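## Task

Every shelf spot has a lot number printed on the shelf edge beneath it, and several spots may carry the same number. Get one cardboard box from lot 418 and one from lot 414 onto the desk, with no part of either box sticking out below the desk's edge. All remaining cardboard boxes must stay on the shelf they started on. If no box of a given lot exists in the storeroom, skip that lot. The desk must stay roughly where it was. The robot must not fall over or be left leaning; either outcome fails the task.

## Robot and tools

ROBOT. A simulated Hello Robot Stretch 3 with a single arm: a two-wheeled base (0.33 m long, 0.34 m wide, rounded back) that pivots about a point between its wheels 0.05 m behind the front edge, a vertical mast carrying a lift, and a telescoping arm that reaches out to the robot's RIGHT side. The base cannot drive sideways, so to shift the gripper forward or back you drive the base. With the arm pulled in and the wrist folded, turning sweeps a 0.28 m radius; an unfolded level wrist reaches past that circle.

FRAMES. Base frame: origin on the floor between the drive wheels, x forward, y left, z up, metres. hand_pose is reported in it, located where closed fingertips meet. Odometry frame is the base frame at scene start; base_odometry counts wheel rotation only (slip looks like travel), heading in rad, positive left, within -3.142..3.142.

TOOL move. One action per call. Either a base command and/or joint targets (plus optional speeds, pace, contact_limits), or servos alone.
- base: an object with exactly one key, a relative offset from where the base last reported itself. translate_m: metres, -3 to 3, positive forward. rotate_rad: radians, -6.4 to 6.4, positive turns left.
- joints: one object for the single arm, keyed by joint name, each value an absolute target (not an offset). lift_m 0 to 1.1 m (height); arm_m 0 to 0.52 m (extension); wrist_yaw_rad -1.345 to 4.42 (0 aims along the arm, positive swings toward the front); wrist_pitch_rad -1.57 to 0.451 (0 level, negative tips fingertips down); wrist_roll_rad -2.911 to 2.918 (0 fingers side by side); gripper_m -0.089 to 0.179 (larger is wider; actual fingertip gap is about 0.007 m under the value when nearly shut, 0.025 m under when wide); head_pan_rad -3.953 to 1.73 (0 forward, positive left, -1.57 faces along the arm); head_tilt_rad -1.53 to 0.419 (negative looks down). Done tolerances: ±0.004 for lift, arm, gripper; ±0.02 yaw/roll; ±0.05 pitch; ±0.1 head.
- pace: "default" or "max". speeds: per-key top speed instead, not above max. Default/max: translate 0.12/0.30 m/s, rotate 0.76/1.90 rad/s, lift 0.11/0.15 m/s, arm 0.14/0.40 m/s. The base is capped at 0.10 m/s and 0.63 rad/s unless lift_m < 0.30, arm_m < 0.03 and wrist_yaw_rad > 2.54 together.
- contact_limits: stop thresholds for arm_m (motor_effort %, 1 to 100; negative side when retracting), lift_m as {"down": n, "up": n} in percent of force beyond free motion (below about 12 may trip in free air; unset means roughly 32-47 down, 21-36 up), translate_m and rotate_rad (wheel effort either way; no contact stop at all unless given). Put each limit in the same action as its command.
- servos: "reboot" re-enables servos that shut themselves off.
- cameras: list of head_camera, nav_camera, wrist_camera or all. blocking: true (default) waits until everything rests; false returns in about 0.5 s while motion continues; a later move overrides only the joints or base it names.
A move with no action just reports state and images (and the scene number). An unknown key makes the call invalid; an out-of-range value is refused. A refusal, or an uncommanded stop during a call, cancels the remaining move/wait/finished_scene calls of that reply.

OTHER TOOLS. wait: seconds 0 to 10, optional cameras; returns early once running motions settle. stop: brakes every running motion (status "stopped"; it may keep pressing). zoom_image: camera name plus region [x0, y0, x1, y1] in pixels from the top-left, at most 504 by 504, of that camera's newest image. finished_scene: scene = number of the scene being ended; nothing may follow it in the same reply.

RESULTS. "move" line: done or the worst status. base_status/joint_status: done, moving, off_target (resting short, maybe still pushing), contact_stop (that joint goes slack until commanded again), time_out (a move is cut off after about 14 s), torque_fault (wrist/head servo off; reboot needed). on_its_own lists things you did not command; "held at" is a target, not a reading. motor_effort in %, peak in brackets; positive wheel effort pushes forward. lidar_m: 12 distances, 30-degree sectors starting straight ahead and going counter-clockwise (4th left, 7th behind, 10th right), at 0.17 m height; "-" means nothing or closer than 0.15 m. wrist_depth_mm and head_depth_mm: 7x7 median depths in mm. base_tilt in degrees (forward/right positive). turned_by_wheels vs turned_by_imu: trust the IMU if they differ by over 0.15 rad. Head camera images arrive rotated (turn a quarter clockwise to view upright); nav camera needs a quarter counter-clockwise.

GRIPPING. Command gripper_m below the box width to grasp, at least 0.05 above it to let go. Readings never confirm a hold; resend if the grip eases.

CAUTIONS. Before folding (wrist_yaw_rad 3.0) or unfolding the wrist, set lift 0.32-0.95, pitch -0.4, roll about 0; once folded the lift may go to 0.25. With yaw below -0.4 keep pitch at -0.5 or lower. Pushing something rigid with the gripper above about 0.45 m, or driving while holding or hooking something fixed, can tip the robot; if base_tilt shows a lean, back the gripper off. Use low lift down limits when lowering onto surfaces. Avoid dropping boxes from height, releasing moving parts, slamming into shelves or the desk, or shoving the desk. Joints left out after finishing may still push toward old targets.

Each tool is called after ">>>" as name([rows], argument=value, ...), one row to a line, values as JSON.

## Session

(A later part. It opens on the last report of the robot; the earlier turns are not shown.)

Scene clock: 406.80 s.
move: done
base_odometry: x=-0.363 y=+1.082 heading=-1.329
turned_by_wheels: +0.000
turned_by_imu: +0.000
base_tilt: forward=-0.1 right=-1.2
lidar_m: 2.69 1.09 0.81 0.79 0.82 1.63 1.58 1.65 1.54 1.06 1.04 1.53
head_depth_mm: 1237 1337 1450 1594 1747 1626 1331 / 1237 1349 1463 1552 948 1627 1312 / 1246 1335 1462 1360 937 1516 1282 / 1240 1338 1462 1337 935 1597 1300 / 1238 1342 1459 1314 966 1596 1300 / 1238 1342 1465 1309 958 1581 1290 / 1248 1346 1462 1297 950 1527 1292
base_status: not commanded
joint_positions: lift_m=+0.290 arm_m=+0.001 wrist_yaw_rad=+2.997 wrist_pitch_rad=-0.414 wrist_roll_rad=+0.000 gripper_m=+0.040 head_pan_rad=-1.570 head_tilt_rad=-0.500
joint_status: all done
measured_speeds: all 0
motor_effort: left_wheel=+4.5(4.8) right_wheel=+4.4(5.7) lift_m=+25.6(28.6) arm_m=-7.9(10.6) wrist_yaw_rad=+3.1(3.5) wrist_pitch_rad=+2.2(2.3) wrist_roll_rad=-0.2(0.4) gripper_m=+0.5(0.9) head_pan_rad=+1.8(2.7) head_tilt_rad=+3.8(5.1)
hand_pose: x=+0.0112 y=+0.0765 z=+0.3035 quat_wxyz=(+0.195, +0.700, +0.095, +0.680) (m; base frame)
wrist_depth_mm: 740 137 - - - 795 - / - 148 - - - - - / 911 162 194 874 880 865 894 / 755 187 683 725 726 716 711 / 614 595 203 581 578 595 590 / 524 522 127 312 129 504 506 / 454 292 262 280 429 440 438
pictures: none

>>> move(base={"translate_m":2.14}, pace="max")

>>> move(base={"rotate_rad":1.59})

>>> move(joints={"head_tilt_rad":-0.6,"head_pan_rad":-1.2}, cameras=["head_camera"])

Scene clock: 431.60 s.
move: done
base_odometry: x=+0.148 y=-0.996 heading=-1.330
turned_by_wheels: +0.000
turned_by_imu: +0.002
base_tilt: forward=-0.5 right=-1.2
lidar_m: 0.71 0.92 0.76 0.74 0.77 1.07 3.68 1.53 1.50 1.53 1.24 0.59
head_depth_mm: 1263 1365 1465 1623 1834 1634 1330 / 1263 1372 1489 1622 1811 1617 1320 / 1263 1365 1492 1641 1804 1604 1309 / 1270 1369 1485 1621 1811 1594 1305 / 1268 1368 1501 1655 1814 1594 1297 / 1274 1383 1512 1682 1828 1581 1293 / 1292 1403 1526 1659 1813 1575 1290
base_status: done
joint_positions: lift_m=+0.290 arm_m=+0.001 wrist_yaw_rad=+2.997 wrist_pitch_rad=-0.414 wrist_roll_rad=+0.000 gripper_m=+0.040 head_pan_rad=-1.570 head_tilt_rad=-0.500
joint_status: not commanded
measured_speeds: all 0
motor_effort: left_wheel=-0.1(11.9) right_wheel=+7.6(17.1) lift_m=+25.2(31.1) arm_m=-0.9(6.6) wrist_yaw_rad=+2.1(4.1) wrist_pitch_rad=+2.2(2.4) wrist_roll_rad=+0.1(0.4) gripper_m=+0.2(0.9) head_pan_rad=+1.1(2.5) head_tilt_rad=+3.2(4.6)
hand_pose: x=+0.0111 y=+0.0766 z=+0.3035 quat_wxyz=(+0.195, +0.700, +0.096, +0.680) (m; base frame)
wrist_depth_mm: - 137 - 726 - - - / - 148 - 787 - - - / - 162 172 845 844 817 - / 757 186 675 731 728 707 683 / 611 584 203 581 571 598 588 / 521 523 126 313 129 511 503 / 457 292 262 281 432 442 442
pictures: none

Scene clock: 434.97 s.
move: done
base_odometry: x=+0.148 y=-0.996 heading=+0.260
turned_by_wheels: +1.590
turned_by_imu: +1.564
base_tilt: forward=-0.2 right=-1.3
lidar_m: 0.73 0.77 1.08 3.68 1.52 1.50 1.53 1.24 0.60 0.73 0.92 0.76
head_depth_mm: 541 530 544 590 656 746 855 / 722 818 783 683 708 763 838 / 837 902 976 724 1144 953 909 / 840 908 974 717 1167 950 1141 / 841 908 979 706 1171 941 1135 / 842 909 978 699 1166 935 1129 / 840 911 977 694 1153 934 1153
base_status: done
joint_positions: lift_m=+0.290 arm_m=+0.001 wrist_yaw_rad=+2.997 wrist_pitch_rad=-0.414 wrist_roll_rad=+0.000 gripper_m=+0.040 head_pan_rad=-1.570 head_tilt_rad=-0.500
joint_status: not commanded
measured_speeds: all 0
motor_effort: left_wheel=-8.5(13.2) right_wheel=+9.6(12.1) lift_m=+25.8(26.6) arm_m=-8.7(8.7) wrist_yaw_rad=+2.5(3.0) wrist_pitch_rad=+2.2(2.3) wrist_roll_rad=+0.0(0.3) gripper_m=+0.3(1.0) head_pan_rad=+1.1(1.9) head_tilt_rad=+3.0(4.4)
hand_pose: x=+0.0111 y=+0.0765 z=+0.3035 quat_wxyz=(+0.195, +0.700, +0.096, +0.680) (m; base frame)
wrist_depth_mm: - 137 - - - - - / - 148 - - - - 897 / 951 162 884 938 915 909 854 / 750 186 677 719 709 721 707 / 619 588 203 588 584 596 594 / 521 521 127 314 129 505 502 / 454 292 262 280 434 449 440
pictures: none

Scene clock: 435.77 s.
move: done
base_odometry: x=+0.148 y=-0.996 heading=+0.260
turned_by_wheels: +0.000
turned_by_imu: +0.000
base_tilt: forward=-0.3 right=-1.3
lidar_m: 0.73 0.77 1.07 3.68 1.52 1.50 1.53 1.24 0.59 0.73 0.92 0.76
head_depth_mm: 809 878 914 638 1112 889 1098 / 838 911 923 668 1107 885 1169 / 874 956 819 697 1099 906 1161 / 911 996 891 1223 1053 948 1160 / 949 1042 883 1274 1081 1276 1177 / 953 1017 867 1198 1077 1335 1202 / 823 879 857 1011 1039 1222 1212
base_status: not commanded
joint_positions: lift_m=+0.290 arm_m=+0.001 wrist_yaw_rad=+2.997 wrist_pitch_rad=-0.414 wrist_roll_rad=+0.000 gripper_m=+0.040 head_pan_rad=-1.191 head_tilt_rad=-0.596
joint_status: all done
measured_speeds: all 0
motor_effort: left_wheel=-9.1(9.1) right_wheel=+9.3(9.7) lift_m=+26.1(26.6) arm_m=-11.2(11.5) wrist_yaw_rad=+2.2(3.3) wrist_pitch_rad=+2.2(2.3) wrist_roll_rad=+0.1(0.3) gripper_m=+0.5(0.7) head_pan_rad=+1.6(6.2) head_tilt_rad=-4.7(8.6)
hand_pose: x=+0.0111 y=+0.0765 z=+0.3035 quat_wxyz=(+0.195, +0.700, +0.096, +0.680) (m; base frame)
wrist_depth_mm: - 137 - - - - - / - 148 - - - - 903 / 964 162 875 933 901 906 860 / 748 186 673 721 726 719 712 / 612 589 203 586 575 594 589 / 524 522 127 314 130 502 502 / 454 289 261 278 434 447 441
pictures: head_camera (sideways)
camera_calibration:
head_camera: T_world_to_cam=[[-0.234866, 0.462777, -0.854795, 1.12905], [0.934421, 0.349736, -0.067401, 0.0816105], [0.267761, -0.814569, -0.51457, 0.623644], [0, 0, 0, 1]] pos_world=[0.0219292, -0.0430392, 1.29151]

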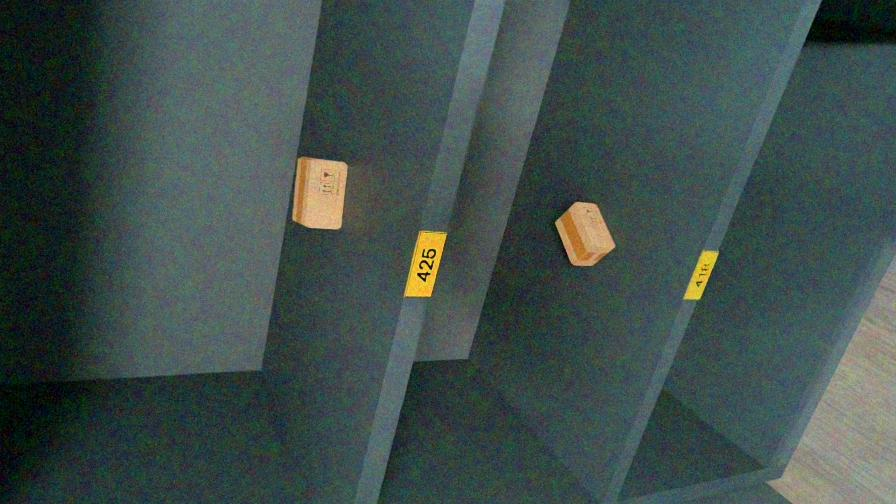

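>>> move(base={"translate_m":0.225})

>>> move(joints={"lift_m":0.7,"head_pan_rad":-1.57}, pace="max")

>>> move(joints={"wrist_yaw_rad":0,"gripper_m":0.179})

>>> move(joints={"arm_m":0.1}, cameras=["head_camera","wrist_camera"])

Scene clock: 450.97 s.
move: done
base_odometry: x=+0.365 y=-0.938 heading=+0.260
turned_by_wheels: +0.000
turned_by_imu: +0.000
base_tilt: forward=-0.2 right=-1.2
lidar_m: 0.51 0.54 0.75 2.24 2.22 1.67 1.75 1.42 0.70 1.03 0.70 0.53
head_depth_mm: 814 882 780 633 1110 881 1124 / 845 916 912 662 1109 877 1163 / 873 951 897 694 1091 926 1164 / 890 982 884 1220 1095 950 1159 / 751 823 822 982 1041 1239 1178 / 633 679 723 809 935 1059 1182 / 577 635 700 769 842 924 1012
base_status: done
joint_positions: lift_m=+0.290 arm_m=+0.001 wrist_yaw_rad=+2.997 wrist_pitch_rad=-0.414 wrist_roll_rad=+0.000 gripper_m=+0.040 head_pan_rad=-1.200 head_tilt_rad=-0.600
joint_status: not commanded
measured_speeds: all 0
motor_effort: left_wheel=+6.4(6.9) right_wheel=+5.5(14.6) lift_m=+27.6(28.1) arm_m=-12.1(13.4) wrist_yaw_rad=+1.7(3.2) wrist_pitch_rad=+2.2(2.3) wrist_roll_rad=-0.3(0.4) gripper_m=+0.5(0.8) head_pan_rad=-2.4(4.0) head_tilt_rad=-4.6(6.0)
hand_pose: x=+0.0111 y=+0.0766 z=+0.3035 quat_wxyz=(+0.195, +0.700, +0.096, +0.680) (m; base frame)
wrist_depth_mm: - 138 - - - - - / - 148 - - - - - / 962 163 878 917 921 905 - / 748 186 684 736 715 721 - / 616 595 203 583 571 596 592 / 523 524 127 312 129 509 509 / 456 291 262 281 431 446 441
pictures: none

Scene clock: 454.50 s.
move: done
base_odometry: x=+0.365 y=-0.938 heading=+0.260
turned_by_wheels: +0.000
turned_by_imu: +0.000
base_tilt: forward=-0.3 right=-1.3
lidar_m: 0.51 0.54 0.75 2.24 2.22 1.67 1.75 1.42 0.70 1.03 0.71 0.53
head_depth_mm: 837 917 928 670 1035 909 1062 / 835 918 910 702 1107 932 1173 / 839 920 898 692 1098 927 1164 / 837 920 795 685 1087 918 1159 / 841 926 866 680 1078 916 1152 / 841 924 863 670 1071 911 1147 / 845 929 846 1115 1065 907 1143
base_status: not commanded
joint_positions: lift_m=+0.700 arm_m=+0.001 wrist_yaw_rad=+2.997 wrist_pitch_rad=-0.415 wrist_roll_rad=+0.000 gripper_m=+0.040 head_pan_rad=-1.570 head_tilt_rad=-0.600
joint_status: all done
measured_speeds: all 0
motor_effort: left_wheel=+6.1(6.5) right_wheel=+5.3(6.3) lift_m=+28.0(34.9) arm_m=-10.2(12.4) wrist_yaw_rad=+2.0(3.3) wrist_pitch_rad=+2.3(2.4) wrist_roll_rad=-0.2(0.4) gripper_m=+0.4(1.3) head_pan_rad=+3.1(5.2) head_tilt_rad=-4.7(5.3)
hand_pose: x=+0.0111 y=+0.0765 z=+0.7134 quat_wxyz=(+0.195, +0.700, +0.096, +0.680) (m; base frame)
wrist_depth_mm: - 137 - - - - - / - 147 - - - - - / - 162 - - - - - / - 184 - - - - - / - - 202 - - - - / - - 127 978 129 - - / 900 935 262 867 858 861 -
pictures: none

Scene clock: 457.00 s.
move: done
base_odometry: x=+0.365 y=-0.938 heading=+0.260
turned_by_wheels: +0.000
turned_by_imu: +0.000
base_tilt: forward=-0.3 right=-1.3
lidar_m: 0.51 0.54 0.75 2.25 2.22 1.66 1.75 1.42 0.70 1.03 0.70 0.53
head_depth_mm: 833 915 924 670 1037 911 1068 / 836 918 915 700 1108 911 1170 / 836 918 897 691 1096 928 1134 / 839 922 796 686 1085 920 1162 / 841 925 869 677 1076 915 1124 / 840 927 862 669 1075 911 1144 / 844 930 847 1118 1069 908 1137
base_status: not commanded
joint_positions: lift_m=+0.700 arm_m=+0.001 wrist_yaw_rad=+0.003 wrist_pitch_rad=-0.415 wrist_roll_rad=+0.000 gripper_m=+0.179 head_pan_rad=-1.570 head_tilt_rad=-0.600
joint_status: all done
measured_speeds: all 0
motor_effort: left_wheel=+5.7(6.5) right_wheel=+5.6(6.2) lift_m=+23.1(28.1) arm_m=-9.7(10.9) wrist_yaw_rad=-3.5(7.2) wrist_pitch_rad=+2.2(2.4) wrist_roll_rad=+0.1(0.3) gripper_m=+0.8(85.4) head_pan_rad=+3.7(4.0) head_tilt_rad=-3.3(4.9)
hand_pose: x=-0.0208 y=-0.3708 z=+0.7134 quat_wxyz=(+0.692, +0.147, -0.691, -0.145) (m; base frame)
wrist_depth_mm: - 757 - - - - - / - - - - - - - / - - - 577 - - - / - - - - - - 504 / - 142 - - - - - / - 126 - - - - - / - - - - - - 105
pictures: none

Scene clock: 458.97 s.
move: done
base_odometry: x=+0.365 y=-0.938 heading=+0.260
turned_by_wheels: +0.000
turned_by_imu: +0.000
base_tilt: forward=-0.3 right=-1.3
lidar_m: 0.51 0.54 0.75 2.25 2.22 1.67 1.75 1.42 0.70 1.03 0.71 0.53
head_depth_mm: 833 916 924 669 1036 913 1041 / 833 915 913 701 1101 907 375 / 835 918 898 691 1098 924 359 / 840 919 794 684 1088 870 383 / 842 927 865 677 1074 914 1132 / 844 926 862 670 1073 913 1149 / 843 931 848 1120 1063 906 1138
base_status: not commanded
joint_positions: lift_m=+0.700 arm_m=+0.100 wrist_yaw_rad=+0.003 wrist_pitch_rad=-0.415 wrist_roll_rad=+0.000 gripper_m=+0.179 head_pan_rad=-1.570 head_tilt_rad=-0.600
joint_status: all done
measured_speeds: all 0
motor_effort: left_wheel=+5.6(6.4) right_wheel=+6.0(6.3) lift_m=+26.0(26.1) arm_m=+13.2(15.5) wrist_yaw_rad=-3.7(4.4) wrist_pitch_rad=+2.2(2.4) wrist_roll_rad=-0.3(0.3) gripper_m=+0.5(1.3) head_pan_rad=+3.1(4.0) head_tilt_rad=-3.1(4.2)
hand_pose: x=-0.0208 y=-0.4698 z=+0.7134 quat_wxyz=(+0.692, +0.147, -0.691, -0.145) (m; base frame)
wrist_depth_mm: - 649 - - - - 603 / - 708 - - - - - / - - - - - - - / - - - 491 - - 508 / - 143 - - - - - / - 126 - - - - - / - - - - - - 105
pictures: head_camera (sideways), wrist_camera
camera_calibration:
head_camera: T_world_to_cam=[[-0.0467389, 0.520203, -0.852763, 1.12526], [0.997499, -0.0210035, -0.0674843, 0.0813518], [-0.0530165, -0.853784, -0.517921, 0.629909], [0, 0, 0, 1]] pos_world=[0.00484052, -0.0458478, 1.29131]
wrist_camera: T_world_to_cam=[[-0.998883, -0.0398862, -0.0253387, -0.0148534], [-0.00239967, 0.578346, -0.815788, 0.886186], [0.0471933, -0.814816, -0.577795, 0.196609], [0, 0, 0, 1]] pos_world=[-0.0219889, -0.352914, 0.836163]

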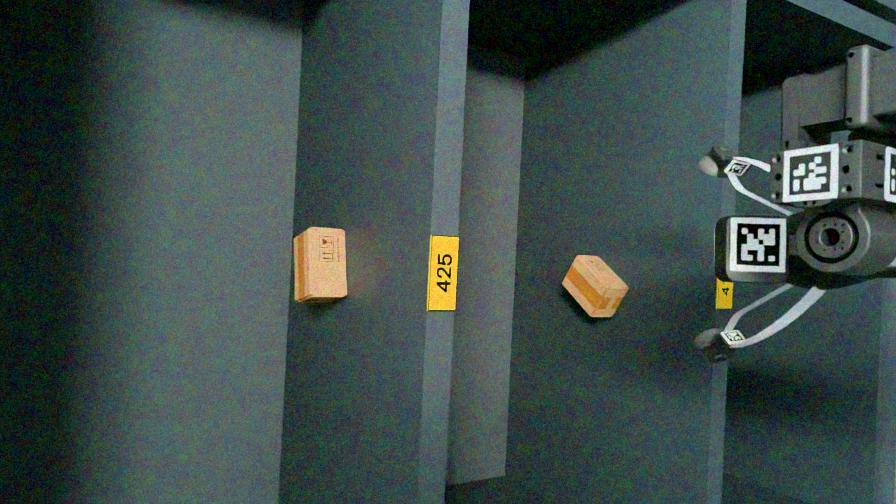

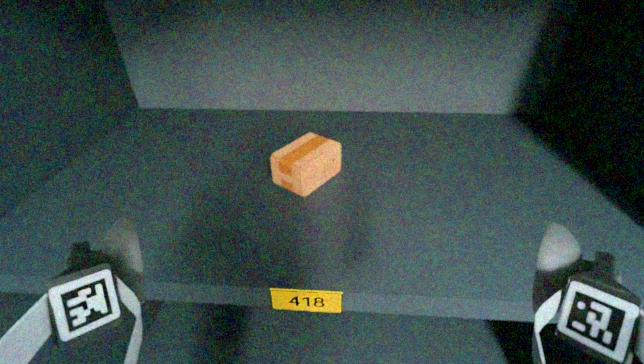

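>>> move(base={"translate_m":0.142})

>>> move(joints={"wrist_yaw_rad":-0.39,"wrist_pitch_rad":-0.27,"lift_m":0.57})

>>> move(joints={"arm_m":0.27}, cameras=["wrist_camera"])

Scene clock: 476.77 s.
move: done
base_odometry: x=+0.502 y=-0.901 heading=+0.260
turned_by_wheels: +0.000
turned_by_imu: +0.000
base_tilt: forward=-0.3 right=-1.1
lidar_m: 0.37 0.39 0.54 1.62 1.94 1.78 1.90 0.80 0.79 1.03 0.51 0.38
head_depth_mm: 837 914 927 706 1107 913 1169 / 840 921 851 701 1102 933 375 / 843 926 815 692 1063 924 359 / 844 927 884 684 1081 867 383 / 845 930 873 676 1082 910 1131 / 846 933 857 1071 1073 911 1140 / 784 806 776 758 882 895 1053
base_status: done
joint_positions: lift_m=+0.700 arm_m=+0.100 wrist_yaw_rad=+0.003 wrist_pitch_rad=-0.415 wrist_roll_rad=+0.000 gripper_m=+0.179 head_pan_rad=-1.570 head_tilt_rad=-0.600
joint_status: not commanded
measured_speeds: all 0
motor_effort: left_wheel=-0.1(9.9) right_wheel=+10.3(11.8) lift_m=+30.6(31.4) arm_m=+12.8(14.0) wrist_yaw_rad=-4.0(4.5) wrist_pitch_rad=+2.3(2.4) wrist_roll_rad=-0.1(0.3) gripper_m=+0.5(1.1) head_pan_rad=+2.9(3.7) head_tilt_rad=-2.1(3.4)
hand_pose: x=-0.0209 y=-0.4698 z=+0.7134 quat_wxyz=(+0.692, +0.147, -0.691, -0.145) (m; base frame)
wrist_depth_mm: - - - - - - - / - - - - - - - / - - - - - - - / - - - - 479 - - / - 142 - - - - - / - 126 - - - - - / - - - - - - 105
pictures: none

Scene clock: 478.77 s.
move: done
base_odometry: x=+0.502 y=-0.901 heading=+0.260
turned_by_wheels: +0.000
turned_by_imu: +0.000
base_tilt: forward=-0.4 right=-1.2
lidar_m: 0.37 0.39 0.54 1.62 1.94 1.78 1.90 0.80 0.79 1.03 0.51 0.38
head_depth_mm: 838 921 925 705 1110 914 1176 / 840 923 851 702 1106 935 1139 / 844 923 811 692 1060 928 1138 / 843 924 886 684 1085 895 1105 / 847 929 872 677 1082 917 1143 / 847 928 859 1062 1072 913 1148 / 789 803 776 759 877 897 1047
base_status: not commanded
joint_positions: lift_m=+0.570 arm_m=+0.100 wrist_yaw_rad=-0.387 wrist_pitch_rad=-0.291 wrist_roll_rad=+0.000 gripper_m=+0.179 head_pan_rad=-1.570 head_tilt_rad=-0.600
joint_status: all done
measured_speeds: all 0
motor_effort: left_wheel=+0.2(0.8) right_wheel=+10.6(11.5) lift_m=+25.0(30.5) arm_m=+12.6(13.5) wrist_yaw_rad=-4.0(6.4) wrist_pitch_rad=+3.4(5.8) wrist_roll_rad=-0.1(0.3) gripper_m=+0.2(1.1) head_pan_rad=+3.3(3.6) head_tilt_rad=-2.7(3.3)
hand_pose: x=-0.1115 y=-0.4658 z=+0.6121 quat_wxyz=(+0.667, -0.034, -0.706, -0.236) (m; base frame)
wrist_depth_mm: - - - - 732 - - / - - - - 748 - - / - - 431 - - - - / - - - - - - - / 310 283 306 318 341 - - / - 140 293 - 857 - - / - - - - - 707 105
pictures: none

Scene clock: 481.27 s.
move: done
base_odometry: x=+0.502 y=-0.901 heading=+0.260
turned_by_wheels: +0.000
turned_by_imu: +0.000
base_tilt: forward=-0.3 right=-1.1
lidar_m: 0.37 0.39 0.54 1.63 1.94 1.78 1.89 0.80 0.79 1.03 0.51 0.38
head_depth_mm: 838 917 928 706 1109 914 1177 / 838 919 852 701 1107 934 1117 / 841 924 813 693 1059 597 557 / 842 927 884 685 1087 669 1098 / 846 928 871 678 1079 916 1152 / 847 933 857 1068 1076 915 1148 / 786 804 777 759 882 893 1048
base_status: not commanded
joint_positions: lift_m=+0.570 arm_m=+0.270 wrist_yaw_rad=-0.387 wrist_pitch_rad=-0.291 wrist_roll_rad=+0.000 gripper_m=+0.179 head_pan_rad=-1.570 head_tilt_rad=-0.600
joint_status: all done
measured_speeds: all 0
motor_effort: left_wheel=+0.3(0.8) right_wheel=+11.0(11.7) lift_m=+29.6(31.6) arm_m=+13.3(15.4) wrist_yaw_rad=-2.7(4.3) wrist_pitch_rad=+3.4(3.6) wrist_roll_rad=+0.0(0.3) gripper_m=+0.7(1.2) head_pan_rad=+2.8(3.6) head_tilt_rad=-1.8(2.8)
hand_pose: x=-0.1115 y=-0.6358 z=+0.6121 quat_wxyz=(+0.667, -0.034, -0.706, -0.236) (m; base frame)
wrist_depth_mm: - - - - - 577 - / - - - - - 626 - / - - - - - - - / - - 283 302 - - - / 309 280 291 291 303 302 312 / - 144 249 249 249 248 246 / 202 207 212 211 211 204 105
pictures: wrist_camera
camera_calibration:
wrist_camera: T_world_to_cam=[[-0.940116, 0.340233, -0.0205729, 0.130706], [0.178015, 0.438618, -0.880866, 0.870408], [-0.290676, -0.831779, -0.472919, -0.105609], [0, 0, 0, 1]] pos_world=[-0.0627645, -0.514091, 0.719457]

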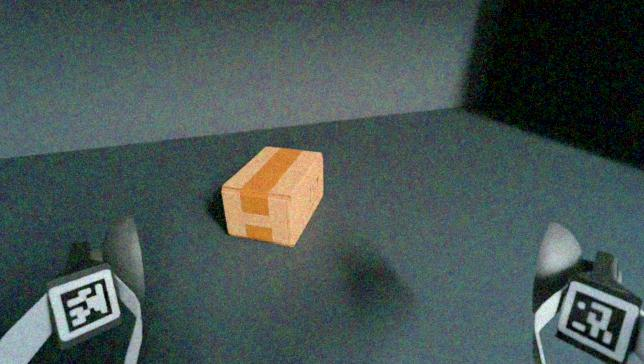

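>>> move(joints={"lift_m":0.532})

>>> move(joints={"arm_m":0.428}, cameras=["wrist_camera"])

Scene clock: 492.73 s.
move: done
base_odometry: x=+0.502 y=-0.901 heading=+0.260
turned_by_wheels: +0.000
turned_by_imu: +0.000
base_tilt: forward=-0.2 right=-1.1
lidar_m: 0.37 0.39 0.54 1.63 1.94 1.78 1.90 0.80 0.79 1.03 0.51 0.38
head_depth_mm: 835 917 927 706 1113 915 1178 / 841 923 851 700 1103 934 1145 / 840 923 814 690 1057 872 570 / 839 926 884 685 1086 850 629 / 843 927 872 676 1077 919 1148 / 847 935 860 1064 1069 915 1141 / 787 808 776 761 877 896 1052
base_status: not commanded
joint_positions: lift_m=+0.532 arm_m=+0.270 wrist_yaw_rad=-0.387 wrist_pitch_rad=-0.291 wrist_roll_rad=+0.000 gripper_m=+0.179 head_pan_rad=-1.570 head_tilt_rad=-0.600
joint_status: all done
measured_speeds: all 0
motor_effort: left_wheel=+0.0(0.7) right_wheel=+9.8(11.4) lift_m=+23.5(24.2) arm_m=+12.8(13.7) wrist_yaw_rad=-3.3(4.7) wrist_pitch_rad=+3.4(3.5) wrist_roll_rad=+0.3(0.3) gripper_m=+0.6(0.9) head_pan_rad=+2.3(3.4) head_tilt_rad=-1.5(2.1)
hand_pose: x=-0.1115 y=-0.6358 z=+0.5742 quat_wxyz=(+0.667, -0.034, -0.706, -0.235) (m; base frame)
wrist_depth_mm: - - - - - 583 - / - - - - - 613 - / - - 263 295 - - - / 297 311 273 291 307 306 304 / 245 234 243 241 240 240 249 / 119 186 199 198 198 197 - / 160 164 169 168 168 167 107
pictures: none

Scene clock: 495.13 s.
move: done
base_odometry: x=+0.502 y=-0.901 heading=+0.260
turned_by_wheels: +0.000
turned_by_imu: +0.000
base_tilt: forward=-0.4 right=-1.2
lidar_m: 0.37 0.39 0.54 1.63 1.94 1.78 1.89 0.80 0.79 1.03 0.51 0.38
head_depth_mm: 839 919 927 706 1111 912 1176 / 838 920 851 699 1100 937 1169 / 843 920 815 692 1061 671 571 / 842 921 883 684 1081 861 1159 / 844 927 869 678 1076 916 1148 / 847 931 858 1066 1071 913 1149 / 784 809 775 757 876 895 1053
base_status: not commanded
joint_positions: lift_m=+0.532 arm_m=+0.428 wrist_yaw_rad=-0.387 wrist_pitch_rad=-0.291 wrist_roll_rad=+0.000 gripper_m=+0.179 head_pan_rad=-1.570 head_tilt_rad=-0.600
joint_status: all done
measured_speeds: all 0
motor_effort: left_wheel=+0.2(0.9) right_wheel=+10.5(11.2) lift_m=+24.4(24.7) arm_m=+13.0(15.4) wrist_yaw_rad=-4.0(4.6) wrist_pitch_rad=+3.4(3.5) wrist_roll_rad=-0.1(0.3) gripper_m=+0.8(1.2) head_pan_rad=+2.1(3.1) head_tilt_rad=-0.6(1.9)
hand_pose: x=-0.1116 y=-0.7938 z=+0.5742 quat_wxyz=(+0.667, -0.034, -0.706, -0.235) (m; base frame)
wrist_depth_mm: 288 305 323 - - - 454 / 300 323 334 - - - 476 / 318 334 - - - - - / 314 309 308 307 305 303 300 / 245 233 241 159 173 239 248 / 118 186 192 130 190 196 196 / 160 164 163 128 158 166 105
pictures: wrist_camera
camera_calibration:
wrist_camera: T_world_to_cam=[[-0.940099, 0.34028, -0.0205526, 0.1837], [0.177925, 0.438345, -0.88102, 0.906152], [-0.290785, -0.831903, -0.472632, -0.255287], [0, 0, 0, 1]] pos_world=[-0.0627643, -0.67209, 0.681457]

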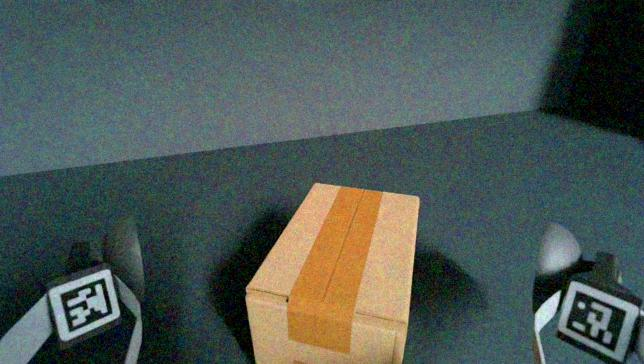

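>>> move(joints={"gripper_m":0.01})

>>> move(joints={"lift_m":0.62}, cameras=["wrist_camera"])

>>> move(joints={"arm_m":0.02})

>>> move(base={"translate_m":-0.5})

>>> move(joints={"wrist_yaw_rad":1.57,"lift_m":0.88}, speeds={"wrist_yaw_rad":0.6}, cameras=["wrist_camera"])

Scene clock: 507.63 s.
move: done
base_odometry: x=+0.502 y=-0.901 heading=+0.260
turned_by_wheels: +0.000
turned_by_imu: +0.000
base_tilt: forward=-0.4 right=-1.3
lidar_m: 0.37 0.39 0.54 1.63 1.94 1.78 1.90 0.80 0.79 1.03 0.51 0.38
head_depth_mm: 835 919 925 705 1110 912 1171 / 838 921 851 699 1101 936 1171 / 841 923 814 693 1060 671 570 / 841 928 881 684 1083 865 1157 / 846 928 870 676 1078 917 1148 / 852 932 855 1065 1072 909 1146 / 785 808 773 757 881 897 1047
base_status: not commanded
joint_positions: lift_m=+0.532 arm_m=+0.428 wrist_yaw_rad=-0.387 wrist_pitch_rad=-0.287 wrist_roll_rad=+0.000 gripper_m=+0.011 head_pan_rad=-1.570 head_tilt_rad=-0.600
joint_status: all done
measured_speeds: all 0
motor_effort: left_wheel=+0.3(0.7) right_wheel=+10.4(11.2) lift_m=+27.0(27.5) arm_m=+2.7(7.6) wrist_yaw_rad=-3.7(4.5) wrist_pitch_rad=+2.7(3.5) wrist_roll_rad=+0.1(0.3) gripper_m=-21.9(92.6) head_pan_rad=+2.3(3.0) head_tilt_rad=+0.1(0.9)
hand_pose: x=-0.1117 y=-0.7942 z=+0.5750 quat_wxyz=(+0.668, -0.035, -0.706, -0.234) (m; base frame)
wrist_depth_mm: 288 305 328 - - - 449 / 300 321 335 - - - 477 / 318 336 - - - - - / 316 298 311 310 307 291 306 / 245 245 224 159 159 240 240 / 202 200 130 136 127 197 197 / 170 103 160 136 158 120 168
pictures: none

Scene clock: 509.27 s.
move: done
base_odometry: x=+0.502 y=-0.901 heading=+0.260
turned_by_wheels: +0.000
turned_by_imu: +0.000
base_tilt: forward=-0.3 right=-1.3
lidar_m: 0.37 0.39 0.54 1.63 1.94 1.78 1.90 0.80 0.79 1.03 0.51 0.38
head_depth_mm: 838 918 924 704 1109 911 1172 / 838 922 851 701 1102 906 461 / 836 923 817 691 691 855 1134 / 839 925 883 685 707 897 1158 / 842 928 872 676 1080 913 1150 / 848 930 858 1061 1076 912 1144 / 786 807 775 757 878 893 1054
base_status: not commanded
joint_positions: lift_m=+0.620 arm_m=+0.428 wrist_yaw_rad=-0.387 wrist_pitch_rad=-0.294 wrist_roll_rad=+0.000 gripper_m=+0.013 head_pan_rad=-1.570 head_tilt_rad=-0.600
joint_status: all done
measured_speeds: all 0
motor_effort: left_wheel=-0.2(0.7) right_wheel=+10.3(10.9) lift_m=+31.8(33.5) arm_m=+0.2(3.6) wrist_yaw_rad=-3.2(4.3) wrist_pitch_rad=+3.9(4.0) wrist_roll_rad=+0.0(0.3) gripper_m=-9.4(22.2) head_pan_rad=+2.5(2.6) head_tilt_rad=+0.5(1.0)
hand_pose: x=-0.1115 y=-0.7936 z=+0.6615 quat_wxyz=(+0.667, -0.033, -0.706, -0.236) (m; base frame)
wrist_depth_mm: 288 304 325 - - - 449 / 302 321 338 - - - 476 / 319 335 - - - - - / 334 - - 194 - - - / - - 155 161 153 - - / 318 319 130 136 127 301 301 / 270 103 252 137 251 258 265
pictures: wrist_camera
camera_calibration:
wrist_camera: T_world_to_cam=[[-0.940043, 0.340428, -0.0206774, 0.185736], [0.178887, 0.440536, -0.879731, 0.984007], [-0.290376, -0.830684, -0.475021, -0.211239], [0, 0, 0, 1]] pos_world=[-0.0627654, -0.672193, 0.769159]

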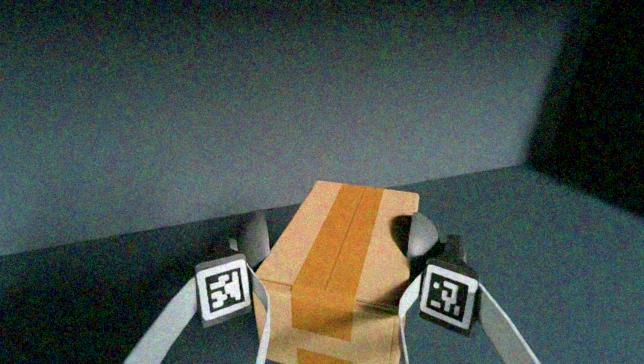

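Scene clock: 513.47 s.
move: done
base_odometry: x=+0.502 y=-0.901 heading=+0.260
turned_by_wheels: +0.000
turned_by_imu: +0.000
base_tilt: forward=-0.3 right=-1.2
lidar_m: 0.37 0.39 0.54 1.63 1.94 1.78 1.90 0.80 0.79 1.03 0.51 0.38
head_depth_mm: 838 916 927 704 1116 913 1173 / 839 921 857 702 1104 933 1118 / 841 923 814 694 1102 926 613 / 841 925 884 687 1082 924 1159 / 844 928 869 676 1080 917 1149 / 846 926 862 1064 1073 909 1142 / 787 808 776 760 878 895 1049
base_status: not commanded
joint_positions: lift_m=+0.620 arm_m=+0.020 wrist_yaw_rad=-0.387 wrist_pitch_rad=-0.294 wrist_roll_rad=+0.000 gripper_m=+0.013 head_pan_rad=-1.570 head_tilt_rad=-0.600
joint_status: all done
measured_speeds: all 0
motor_effort: left_wheel=+0.1(1.0) right_wheel=+9.6(10.9) lift_m=+25.2(32.1) arm_m=-13.0(14.6) wrist_yaw_rad=-3.6(4.0) wrist_pitch_rad=+4.0(4.1) wrist_roll_rad=-0.1(0.3) gripper_m=-9.2(9.9) head_pan_rad=+2.1(2.9) head_tilt_rad=+0.9(1.4)
hand_pose: x=-0.1115 y=-0.3856 z=+0.6615 quat_wxyz=(+0.667, -0.033, -0.706, -0.236) (m; base frame)
wrist_depth_mm: - - - - 780 - - / - - - - 855 - 452 / - - - - - - - / - - - 195 - - 536 / - - 154 160 153 - - / - - 130 136 127 120 - / - 95 - 137 126 667 811
pictures: none

Scene clock: 519.60 s.
move: done
base_odometry: x=+0.019 y=-1.030 heading=+0.260
turned_by_wheels: +0.000
turned_by_imu: -0.001
base_tilt: forward=-0.2 right=-1.2
lidar_m: 0.86 0.91 1.26 3.66 1.40 1.44 1.40 1.12 1.05 0.57 1.07 0.89
head_depth_mm: 462 905 927 668 1114 912 1175 / 462 501 559 619 1066 904 1114 / 483 504 560 633 711 852 613 / 831 909 883 685 1044 894 1102 / 832 912 873 677 1076 916 1157 / 834 915 860 668 1073 912 1139 / 836 920 848 663 1060 906 1139
base_status: done
joint_positions: lift_m=+0.620 arm_m=+0.020 wrist_yaw_rad=-0.387 wrist_pitch_rad=-0.294 wrist_roll_rad=+0.000 gripper_m=+0.013 head_pan_rad=-1.570 head_tilt_rad=-0.600
joint_status: not commanded
measured_speeds: all 0
motor_effort: left_wheel=-4.6(12.3) right_wheel=-6.5(12.0) lift_m=+31.5(31.9) arm_m=-11.3(13.5) wrist_yaw_rad=-3.4(4.2) wrist_pitch_rad=+3.9(4.0) wrist_roll_rad=-0.1(0.4) gripper_m=-9.6(10.1) head_pan_rad=+1.6(2.5) head_tilt_rad=+2.3(2.9)
hand_pose: x=-0.1115 y=-0.3856 z=+0.6615 quat_wxyz=(+0.667, -0.033, -0.706, -0.236) (m; base frame)
wrist_depth_mm: - - 277 285 - - 908 / - - 296 305 - - - / - - 314 329 - - - / - - 336 206 - - - / - - 155 160 154 - - / 331 - 130 136 127 121 903 / - 95 - 137 126 110 -
pictures: none

Scene clock: 523.40 s.
move: done
base_odometry: x=+0.019 y=-1.030 heading=+0.260
turned_by_wheels: +0.000
turned_by_imu: +0.000
base_tilt: forward=-0.3 right=-1.2
lidar_m: 0.87 0.91 1.26 3.68 1.41 1.44 1.40 1.12 1.05 0.57 1.07 0.89
head_depth_mm: 462 903 927 669 1109 935 - / 461 502 559 621 1064 931 - / 484 504 560 630 710 779 - / 832 913 881 684 1051 893 - / 830 914 869 677 1079 911 1177 / 835 916 861 668 1072 910 1206 / 835 920 846 661 1064 906 -
base_status: not commanded
joint_positions: lift_m=+0.880 arm_m=+0.020 wrist_yaw_rad=+1.567 wrist_pitch_rad=-0.294 wrist_roll_rad=+0.000 gripper_m=+0.013 head_pan_rad=-1.570 head_tilt_rad=-0.600
joint_status: all done
measured_speeds: all 0
motor_effort: left_wheel=-4.6(5.5) right_wheel=-6.1(7.0) lift_m=+31.5(34.9) arm_m=-9.7(11.4) wrist_yaw_rad=+2.3(6.3) wrist_pitch_rad=+4.0(4.1) wrist_roll_rad=-0.1(0.4) gripper_m=-9.0(9.9) head_pan_rad=+1.1(2.2) head_tilt_rad=+2.7(3.4)
hand_pose: x=+0.2169 y=-0.1660 z=+0.9214 quat_wxyz=(+0.569, +0.567, -0.422, +0.420) (m; base frame)
wrist_depth_mm: - - - 708 - - - / - - - 762 - - - / - - - 830 - - - / - - - 833 - - - / - - 151 161 153 - - / - - 129 137 127 - - / - - - 137 135 - -
pictures: wrist_camera
camera_calibration:
wrist_camera: T_world_to_cam=[[0.035796, -0.999145, -0.0206742, -0.147945], [-0.475754, 0.00115547, -0.879577, 0.946366], [0.87885, 0.0413212, -0.475306, 0.420394], [0, 0, 0, 1]] pos_world=[0.0860704, -0.166283, 1.02916]

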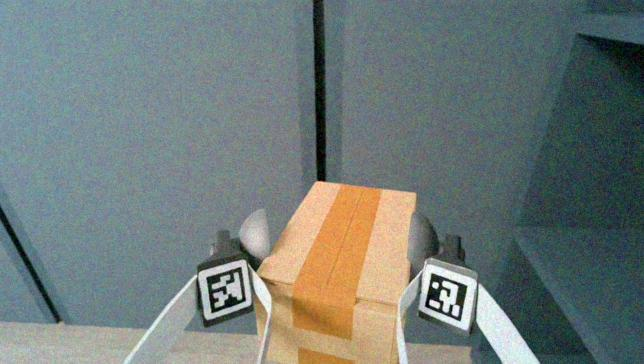

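>>> move(base={"rotate_rad":-1.59})

>>> move(base={"translate_m":-1.25})

>>> move(base={"translate_m":-0.4}, joints={"head_tilt_rad":-0.6})

>>> move(joints={"wrist_yaw_rad":0}, speeds={"wrist_yaw_rad":0.6}, cameras=["head_camera"])

Scene clock: 537.93 s.
move: done
base_odometry: x=+0.019 y=-1.030 heading=-1.330
turned_by_wheels: -1.590
turned_by_imu: -1.565
base_tilt: forward=-0.2 right=-1.1
lidar_m: 0.57 1.06 0.89 0.87 0.90 1.26 3.67 1.40 1.44 1.40 1.12 1.05
head_depth_mm: 1148 1257 1384 1563 1753 1581 - / 1148 1260 1397 1580 1731 1580 - / 1148 1261 1407 1581 1725 1557 - / 1157 1267 1398 1591 1721 1513 - / 1158 1273 1402 1577 1731 1465 1251 / 1157 1277 1433 1602 1744 1455 1279 / 1180 1295 1427 1618 1733 1443 -
base_status: done
joint_positions: lift_m=+0.880 arm_m=+0.020 wrist_yaw_rad=+1.567 wrist_pitch_rad=-0.294 wrist_roll_rad=+0.000 gripper_m=+0.013 head_pan_rad=-1.570 head_tilt_rad=-0.600
joint_status: not commanded
measured_speeds: all 0
motor_effort: left_wheel=+7.9(12.3) right_wheel=-10.5(13.1) lift_m=+29.5(32.0) arm_m=-12.1(13.2) wrist_yaw_rad=+2.1(3.3) wrist_pitch_rad=+3.9(4.1) wrist_roll_rad=-0.3(0.3) gripper_m=-9.1(9.7) head_pan_rad=+1.6(2.0) head_tilt_rad=+2.5(4.6)
hand_pose: x=+0.2169 y=-0.1659 z=+0.9214 quat_wxyz=(+0.569, +0.567, -0.422, +0.420) (m; base frame)
wrist_depth_mm: 657 - - - - - - / - - - - - - - / - - - - - - - / - - - 541 - - 998 / - - 151 162 154 - - / - - 130 137 126 - - / - - - 137 135 - -
pictures: none

Scene clock: 551.57 s.
move: done
base_odometry: x=-0.279 y=+0.184 heading=-1.330
turned_by_wheels: +0.000
turned_by_imu: -0.001
base_tilt: forward=-0.4 right=-1.2
lidar_m: 1.81 1.25 0.92 0.89 0.93 1.30 2.47 1.38 0.78 0.96 1.45 1.99
head_depth_mm: 1138 1248 1381 1136 844 1538 - / 1142 1258 1387 1121 870 1578 - / 1139 1251 1386 1109 862 1523 - / 1146 1254 1363 1103 855 1506 - / 1147 1249 1379 1092 850 1421 1251 / 1146 1259 1380 1082 839 1453 1242 / 1156 1265 1398 1526 864 1450 -
base_status: done
joint_positions: lift_m=+0.880 arm_m=+0.020 wrist_yaw_rad=+1.567 wrist_pitch_rad=-0.294 wrist_roll_rad=+0.000 gripper_m=+0.013 head_pan_rad=-1.570 head_tilt_rad=-0.600
joint_status: not commanded
measured_speeds: all 0
motor_effort: left_wheel=-3.5(10.2) right_wheel=-8.5(15.7) lift_m=+24.6(29.9) arm_m=+0.2(12.7) wrist_yaw_rad=+1.8(3.7) wrist_pitch_rad=+4.0(4.1) wrist_roll_rad=+0.0(0.3) gripper_m=-9.0(9.9) head_pan_rad=+0.3(1.8) head_tilt_rad=+2.7(4.8)
hand_pose: x=+0.2169 y=-0.1659 z=+0.9214 quat_wxyz=(+0.569, +0.567, -0.422, +0.420) (m; base frame)
wrist_depth_mm: - - - - - - - / - - - - - - - / - - - - - - - / - - - - - - - / - - 157 161 159 - - / - - 129 136 127 - - / - - - 137 135 - -
pictures: none

Scene clock: 556.70 s.
move: done
base_odometry: x=-0.375 y=+0.572 heading=-1.329
turned_by_wheels: +0.000
turned_by_imu: -0.001
base_tilt: forward=-0.3 right=-1.2
lidar_m: 2.20 1.26 0.93 0.90 0.94 1.32 2.07 1.91 1.11 0.74 1.09 1.97
head_depth_mm: 1132 1236 1380 1131 843 1540 - / 1139 1238 1374 1120 838 1581 - / 1131 1248 1373 1112 830 1518 - / 1139 1246 1361 1105 855 1511 - / 1133 1253 1364 1088 844 1392 1249 / 1138 1250 1363 1080 840 1454 1274 / 1143 1257 1367 1070 835 1452 -
base_status: done
joint_positions: lift_m=+0.880 arm_m=+0.020 wrist_yaw_rad=+1.567 wrist_pitch_rad=-0.294 wrist_roll_rad=+0.000 gripper_m=+0.013 head_pan_rad=-1.570 head_tilt_rad=-0.600
joint_status: all done
measured_speeds: all 0
motor_effort: left_wheel=-0.9(9.3) right_wheel=-11.1(15.1) lift_m=+25.3(25.4) arm_m=+5.0(5.5) wrist_yaw_rad=+1.9(3.5) wrist_pitch_rad=+4.0(4.1) wrist_roll_rad=-0.1(0.4) gripper_m=-9.2(9.8) head_pan_rad=+0.0(1.1) head_tilt_rad=+2.3(4.4)
hand_pose: x=+0.2169 y=-0.1659 z=+0.9214 quat_wxyz=(+0.569, +0.567, -0.422, +0.420) (m; base frame)
wrist_depth_mm: - - - - - - - / - - - - - - - / - - - - - - - / - - - - - - - / - - 156 161 159 - - / - - 129 136 127 - - / - - - 137 135 - -
pictures: none

Scene clock: 559.87 s.
move: done
base_odometry: x=-0.375 y=+0.572 heading=-1.329
turned_by_wheels: +0.000
turned_by_imu: +0.000
base_tilt: forward=-0.4 right=-1.1
lidar_m: 2.20 1.26 0.93 0.90 0.95 1.32 2.07 1.92 1.12 0.74 1.09 1.98
head_depth_mm: 1130 1233 1381 1135 843 1558 - / 1127 1242 1375 1125 836 1597 - / 1131 1237 1376 1111 828 304 - / 1137 1248 1359 1101 536 302 - / 1142 1250 1371 1092 848 1385 1227 / 1138 1250 1365 1074 841 1446 1220 / 1143 1249 1375 1072 836 1445 1209
base_status: not commanded
joint_positions: lift_m=+0.880 arm_m=+0.020 wrist_yaw_rad=+0.003 wrist_pitch_rad=-0.294 wrist_roll_rad=+0.000 gripper_m=+0.013 head_pan_rad=-1.570 head_tilt_rad=-0.600
joint_status: all done
measured_speeds: all 0
motor_effort: left_wheel=-0.4(1.3) right_wheel=-10.8(12.0) lift_m=+25.4(25.6) arm_m=+8.2(8.2) wrist_yaw_rad=-3.1(6.6) wrist_pitch_rad=+4.0(4.2) wrist_roll_rad=-0.2(0.3) gripper_m=-9.2(9.9) head_pan_rad=-0.2(0.8) head_tilt_rad=+3.2(3.4)
hand_pose: x=-0.0208 y=-0.4032 z=+0.9213 quat_wxyz=(+0.700, +0.105, -0.699, -0.103) (m; base frame)
wrist_depth_mm: - - - - - - - / - - - - - - - / - - - - - - - / - - - 198 - - - / - - 153 166 153 - - / - - 129 138 126 - - / - - 145 143 139 - -
pictures: head_camera (sideways)
camera_calibration:
head_camera: T_world_to_cam=[[-0.0467501, 0.519968, -0.852906, 1.12543], [0.997499, -0.0210139, -0.0674867, 0.0813543], [-0.0530138, -0.853927, -0.517685, 0.629597], [0, 0, 0, 1]] pos_world=[0.0048405, -0.0458489, 1.29131]

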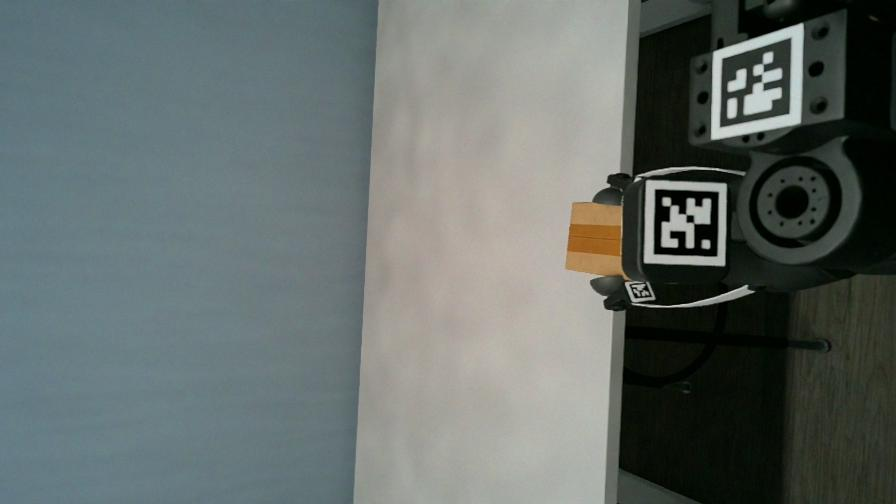

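>>> move(joints={"arm_m":0.4})

>>> move(joints={"lift_m":0.735})

>>> move(joints={"lift_m":0.702}, speeds={"lift_m":0.02}, contact_limits={"lift_m":{"down":13}}, cameras=["wrist_camera"])

Scene clock: 571.50 s.
move: done
base_odometry: x=-0.375 y=+0.572 heading=-1.329
turned_by_wheels: +0.000
turned_by_imu: +0.000
base_tilt: forward=-0.3 right=-1.3
lidar_m: 2.20 1.26 0.93 0.91 0.94 1.31 2.07 1.91 1.12 0.74 1.09 1.98
head_depth_mm: 1127 1238 1369 1136 310 - 1215 / 1127 1244 1363 409 348 1488 1243 / 1130 1245 1320 530 830 1444 1232 / 1129 1238 1340 779 854 1472 1228 / 1137 1248 1361 1089 846 1388 1220 / 1138 1254 1366 1078 842 1454 1216 / 1140 1249 1367 1070 836 1459 1208
base_status: not commanded
joint_positions: lift_m=+0.880 arm_m=+0.400 wrist_yaw_rad=+0.003 wrist_pitch_rad=-0.294 wrist_roll_rad=+0.000 gripper_m=+0.013 head_pan_rad=-1.570 head_tilt_rad=-0.600
joint_status: all done
measured_speeds: all 0
motor_effort: left_wheel=-1.1(1.4) right_wheel=-11.3(12.1) lift_m=+25.4(26.1) arm_m=+13.2(15.4) wrist_yaw_rad=-3.5(4.8) wrist_pitch_rad=+4.0(4.2) wrist_roll_rad=-0.1(0.3) gripper_m=-9.9(9.9) head_pan_rad=-0.6(1.2) head_tilt_rad=+2.6(3.4)
hand_pose: x=-0.0208 y=-0.7832 z=+0.9213 quat_wxyz=(+0.700, +0.105, -0.699, -0.103) (m; base frame)
wrist_depth_mm: - - - - - - - / - - - - - - - / - - - - - - - / - - - 198 - - - / - - 153 166 153 - - / - - 128 138 126 - - / - - 116 143 136 - -
pictures: none

Scene clock: 573.67 s.
move: done
base_odometry: x=-0.375 y=+0.572 heading=-1.329
turned_by_wheels: +0.000
turned_by_imu: +0.000
base_tilt: forward=-0.4 right=-1.2
lidar_m: 2.20 1.25 0.94 0.90 0.94 1.32 2.07 1.91 1.11 0.74 1.10 1.98
head_depth_mm: 1124 1242 1380 1127 840 1495 355 / 1132 1245 1381 1125 783 396 345 / 1130 1247 1369 1110 600 1409 1236 / 1141 1245 1372 1100 733 1469 1229 / 1133 1251 1360 1090 848 1383 1216 / 1136 1243 1366 1080 841 1461 1220 / 1140 1258 1366 1066 834 1452 1219
base_status: not commanded
joint_positions: lift_m=+0.735 arm_m=+0.400 wrist_yaw_rad=+0.003 wrist_pitch_rad=-0.294 wrist_roll_rad=+0.000 gripper_m=+0.013 head_pan_rad=-1.570 head_tilt_rad=-0.600
joint_status: all done
measured_speeds: all 0
motor_effort: left_wheel=-1.0(1.3) right_wheel=-11.2(11.8) lift_m=+23.3(26.5) arm_m=+13.3(13.8) wrist_yaw_rad=-3.3(4.3) wrist_pitch_rad=+4.1(4.2) wrist_roll_rad=-0.1(0.3) gripper_m=-9.1(9.8) head_pan_rad=-0.2(0.9) head_tilt_rad=+2.4(2.8)
hand_pose: x=-0.0208 y=-0.7832 z=+0.7763 quat_wxyz=(+0.700, +0.105, -0.699, -0.103) (m; base frame)
wrist_depth_mm: - - - - - - - / - - - - - - - / - - - - - - - / - - - 198 - - - / - - 153 166 154 - - / - - 129 138 126 - - / - - 116 143 136 - -
pictures: none

Scene clock: 575.70 s.
move: done
base_odometry: x=-0.375 y=+0.572 heading=-1.329
turned_by_wheels: +0.000
turned_by_imu: +0.000
base_tilt: forward=-0.2 right=-1.3
lidar_m: 2.20 1.26 0.93 0.91 0.95 1.32 2.07 1.91 1.12 0.74 1.09 1.97
head_depth_mm: 1127 1236 1362 1133 842 1494 1257 / 1126 1238 1381 1125 835 447 369 / 1128 1243 1376 1114 610 1402 1231 / 1135 1246 1369 1104 644 1463 1229 / 1139 1251 1360 1088 843 1379 1216 / 1142 1245 1372 1085 843 1457 1216 / 1143 1249 1378 1071 835 1446 1216
base_status: not commanded
joint_positions: lift_m=+0.702 arm_m=+0.400 wrist_yaw_rad=+0.002 wrist_pitch_rad=-0.216 wrist_roll_rad=-0.008 gripper_m=+0.013 head_pan_rad=-1.570 head_tilt_rad=-0.600
joint_status: all done
measured_speeds: all 0
on_its_own: wrist_pitch_rad is at rest, and its effort (-10.2) is outside its rest range (-8 to +12)
motor_effort: left_wheel=-0.7(1.3) right_wheel=-11.2(11.9) lift_m=+16.1(25.0) arm_m=+13.1(13.5) wrist_yaw_rad=-2.3(4.3) wrist_pitch_rad=-10.2(10.7) wrist_roll_rad=+2.5(2.8) gripper_m=-9.1(9.9) head_pan_rad=-0.2(1.1) head_tilt_rad=+1.7(3.0)
contact_limits: lift_m down 13 (down: maximum 72; up: maximum 65)
hand_pose: x=-0.0209 y=-0.7901 z=+0.7621 quat_wxyz=(+0.706, +0.078, -0.700, -0.076) (m; base frame)
wrist_depth_mm: - - - - - - - / - - - - - - - / - - - - - - - / - - - 195 - - - / - - 151 165 150 - - / - - 129 138 127 - - / - 98 - 144 137 - -
pictures: wrist_camera
camera_calibration:
wrist_camera: T_world_to_cam=[[-0.998919, -0.0454154, -0.00993365, -0.0424998], [-0.00938556, 0.406289, -0.913697, 1.04971], [0.0455318, -0.912616, -0.406275, -0.244204], [0, 0, 0, 1]] pos_world=[-0.0214826, -0.65128, 0.859481]

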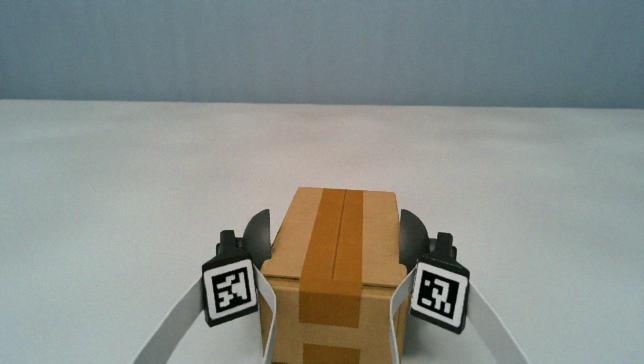

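>>> move(joints={"lift_m":0.71})

>>> move(joints={"gripper_m":0.179})

>>> move(joints={"lift_m":0.722})

>>> move(joints={"arm_m":0.05}, cameras=["head_camera"])

Scene clock: 581.23 s.
move: done
base_odometry: x=-0.375 y=+0.572 heading=-1.329
turned_by_wheels: +0.000
turned_by_imu: +0.000
base_tilt: forward=-0.2 right=-1.0
lidar_m: 2.20 1.25 0.94 0.91 0.94 1.32 2.07 1.92 1.11 0.74 1.09 1.98
head_depth_mm: 1130 1237 1382 1141 841 1498 1244 / 1130 1234 1386 1121 810 418 361 / 1132 1245 1371 1114 606 1405 1240 / 1137 1254 1358 1102 655 1470 1225 / 1134 1249 1368 1085 849 1390 1218 / 1138 1253 1369 1083 843 1449 1220 / 1141 1253 1367 1073 834 1449 1211
base_status: not commanded
joint_positions: lift_m=+0.710 arm_m=+0.400 wrist_yaw_rad=+0.002 wrist_pitch_rad=-0.243 wrist_roll_rad=-0.008 gripper_m=+0.013 head_pan_rad=-1.570 head_tilt_rad=-0.600
joint_status: all done
measured_speeds: all 0
motor_effort: left_wheel=-0.8(1.2) right_wheel=-10.7(11.5) lift_m=+26.0(29.3) arm_m=+12.1(12.4) wrist_yaw_rad=-2.1(3.6) wrist_pitch_rad=-5.3(10.3) wrist_roll_rad=+2.6(2.8) gripper_m=-8.9(9.6) head_pan_rad=-0.5(1.3) head_tilt_rad=+1.5(2.7)
hand_pose: x=-0.0209 y=-0.7878 z=+0.7636 quat_wxyz=(+0.705, +0.087, -0.699, -0.085) (m; base frame)
wrist_depth_mm: - - - - - - - / - - - - - - - / - - - - - - - / - - - 201 - - - / - - 153 163 150 - - / - - 128 138 128 - - / - - 116 146 137 - -
pictures: none

Scene clock: 583.43 s.
move: done
base_odometry: x=-0.375 y=+0.572 heading=-1.329
turned_by_wheels: +0.000
turned_by_imu: +0.000
base_tilt: forward=-0.2 right=-1.3
lidar_m: 2.20 1.26 0.94 0.90 0.95 1.31 2.06 1.91 1.12 0.74 1.09 1.98
head_depth_mm: 1133 1243 1369 1131 842 1504 1239 / 1122 1241 1370 1121 806 418 362 / 1130 1248 1381 1113 607 1395 1235 / 1135 1244 1363 1097 651 1469 1232 / 1142 1250 1372 1090 845 1390 1223 / 1134 1247 1360 1079 841 1457 1219 / 1144 1253 1364 1075 832 1442 1207
base_status: not commanded
joint_positions: lift_m=+0.710 arm_m=+0.400 wrist_yaw_rad=+0.002 wrist_pitch_rad=-0.283 wrist_roll_rad=-0.005 gripper_m=+0.179 head_pan_rad=-1.570 head_tilt_rad=-0.600
joint_status: all done
measured_speeds: all 0
motor_effort: left_wheel=-0.9(1.6) right_wheel=-10.7(11.5) lift_m=+30.7(31.7) arm_m=+11.4(12.6) wrist_yaw_rad=-1.7(4.0) wrist_pitch_rad=+2.1(5.4) wrist_roll_rad=+1.5(2.8) gripper_m=+0.6(85.4) head_pan_rad=-1.1(1.7) head_tilt_rad=+1.8(2.8)
hand_pose: x=-0.0209 y=-0.7843 z=+0.7540 quat_wxyz=(+0.702, +0.101, -0.698, -0.099) (m; base frame)
wrist_depth_mm: - - - - - - - / - - - - - - - / - - - - - - - / - - - 178 - - - / - 142 - 147 147 - - / - 126 - 136 137 - - / - - - 148 - - 105
pictures: none

Scene clock: 584.20 s.
move: done
base_odometry: x=-0.375 y=+0.572 heading=-1.329
turned_by_wheels: +0.000
turned_by_imu: +0.000
base_tilt: forward=-0.3 right=-1.2
lidar_m: 2.20 1.26 0.93 0.91 0.94 1.32 2.07 1.92 1.12 0.74 1.09 1.97
head_depth_mm: 1126 1239 1376 1134 840 1497 1220 / 1129 1235 1375 1122 810 411 351 / 1129 1241 1379 1113 602 1407 1235 / 1135 1246 1363 1101 673 1471 1225 / 1143 1251 1362 1093 844 1390 1222 / 1143 1253 1369 1076 843 1455 1218 / 1136 1252 1368 1072 832 1439 1208
base_status: not commanded
joint_positions: lift_m=+0.722 arm_m=+0.400 wrist_yaw_rad=+0.002 wrist_pitch_rad=-0.284 wrist_roll_rad=-0.005 gripper_m=+0.179 head_pan_rad=-1.570 head_tilt_rad=-0.600
joint_status: all done
measured_speeds: all 0
motor_effort: left_wheel=-0.9(1.0) right_wheel=-10.9(11.4) lift_m=+29.9(34.3) arm_m=+10.6(11.7) wrist_yaw_rad=-2.7(3.5) wrist_pitch_rad=+2.0(2.2) wrist_roll_rad=+1.8(1.8) gripper_m=+1.2(1.2) head_pan_rad=-0.8(1.5) head_tilt_rad=+1.6(2.7)
hand_pose: x=-0.0209 y=-0.7842 z=+0.7658 quat_wxyz=(+0.702, +0.101, -0.698, -0.099) (m; base frame)
wrist_depth_mm: - - - - - - - / - - - - - - - / - - - - - - - / - - - 202 - - - / - 142 - 166 166 - - / - 126 - 143 139 - - / - - - 151 146 - 105
pictures: none

Scene clock: 587.97 s.
move: done
base_odometry: x=-0.375 y=+0.572 heading=-1.329
turned_by_wheels: +0.000
turned_by_imu: +0.000
base_tilt: forward=-0.5 right=-1.2
lidar_m: 2.21 1.26 0.93 0.91 0.94 1.31 2.06 1.92 1.12 0.74 1.09 1.98
head_depth_mm: 1127 1240 1373 1132 841 1489 1246 / 1131 1229 1375 1122 839 1489 1234 / 1128 1246 1376 1107 831 1440 439 / 1133 1245 1360 1098 854 1473 409 / 1144 1249 1361 1091 846 1350 1194 / 1139 1251 1370 1078 842 1449 1215 / 1143 1252 1377 1071 837 1444 1214
base_status: not commanded
joint_positions: lift_m=+0.722 arm_m=+0.050 wrist_yaw_rad=+0.002 wrist_pitch_rad=-0.284 wrist_roll_rad=-0.005 gripper_m=+0.179 head_pan_rad=-1.570 head_tilt_rad=-0.600
joint_status: all done
measured_speeds: all 0
motor_effort: left_wheel=-0.6(1.3) right_wheel=-10.1(11.6) lift_m=+25.1(29.9) arm_m=-12.1(15.0) wrist_yaw_rad=-2.9(4.2) wrist_pitch_rad=+2.1(2.2) wrist_roll_rad=+1.8(1.9) gripper_m=+0.7(1.2) head_pan_rad=-1.4(1.7) head_tilt_rad=+1.5(2.7)
hand_pose: x=-0.0209 y=-0.4342 z=+0.7658 quat_wxyz=(+0.702, +0.101, -0.698, -0.099) (m; base frame)
wrist_depth_mm: - - - - - - - / - - - 497 - - - / - - - - - - - / - - - - - - - / - - - - - - - / 123 - - - - - - / 956 975 - - - 957 105
pictures: head_camera (sideways)
camera_calibration:
head_camera: T_world_to_cam=[[-0.0467501, 0.519968, -0.852906, 1.12543], [0.997499, -0.0210139, -0.0674867, 0.0813543], [-0.0530138, -0.853927, -0.517685, 0.629597], [0, 0, 0, 1]] pos_world=[0.0048405, -0.0458489, 1.29131]

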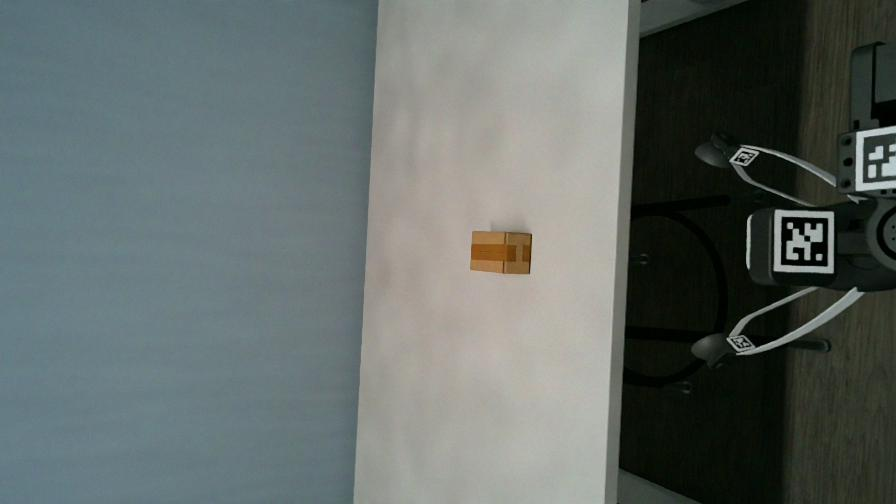

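>>> finished_scene(scene=2)

The scene is finished: the task was done.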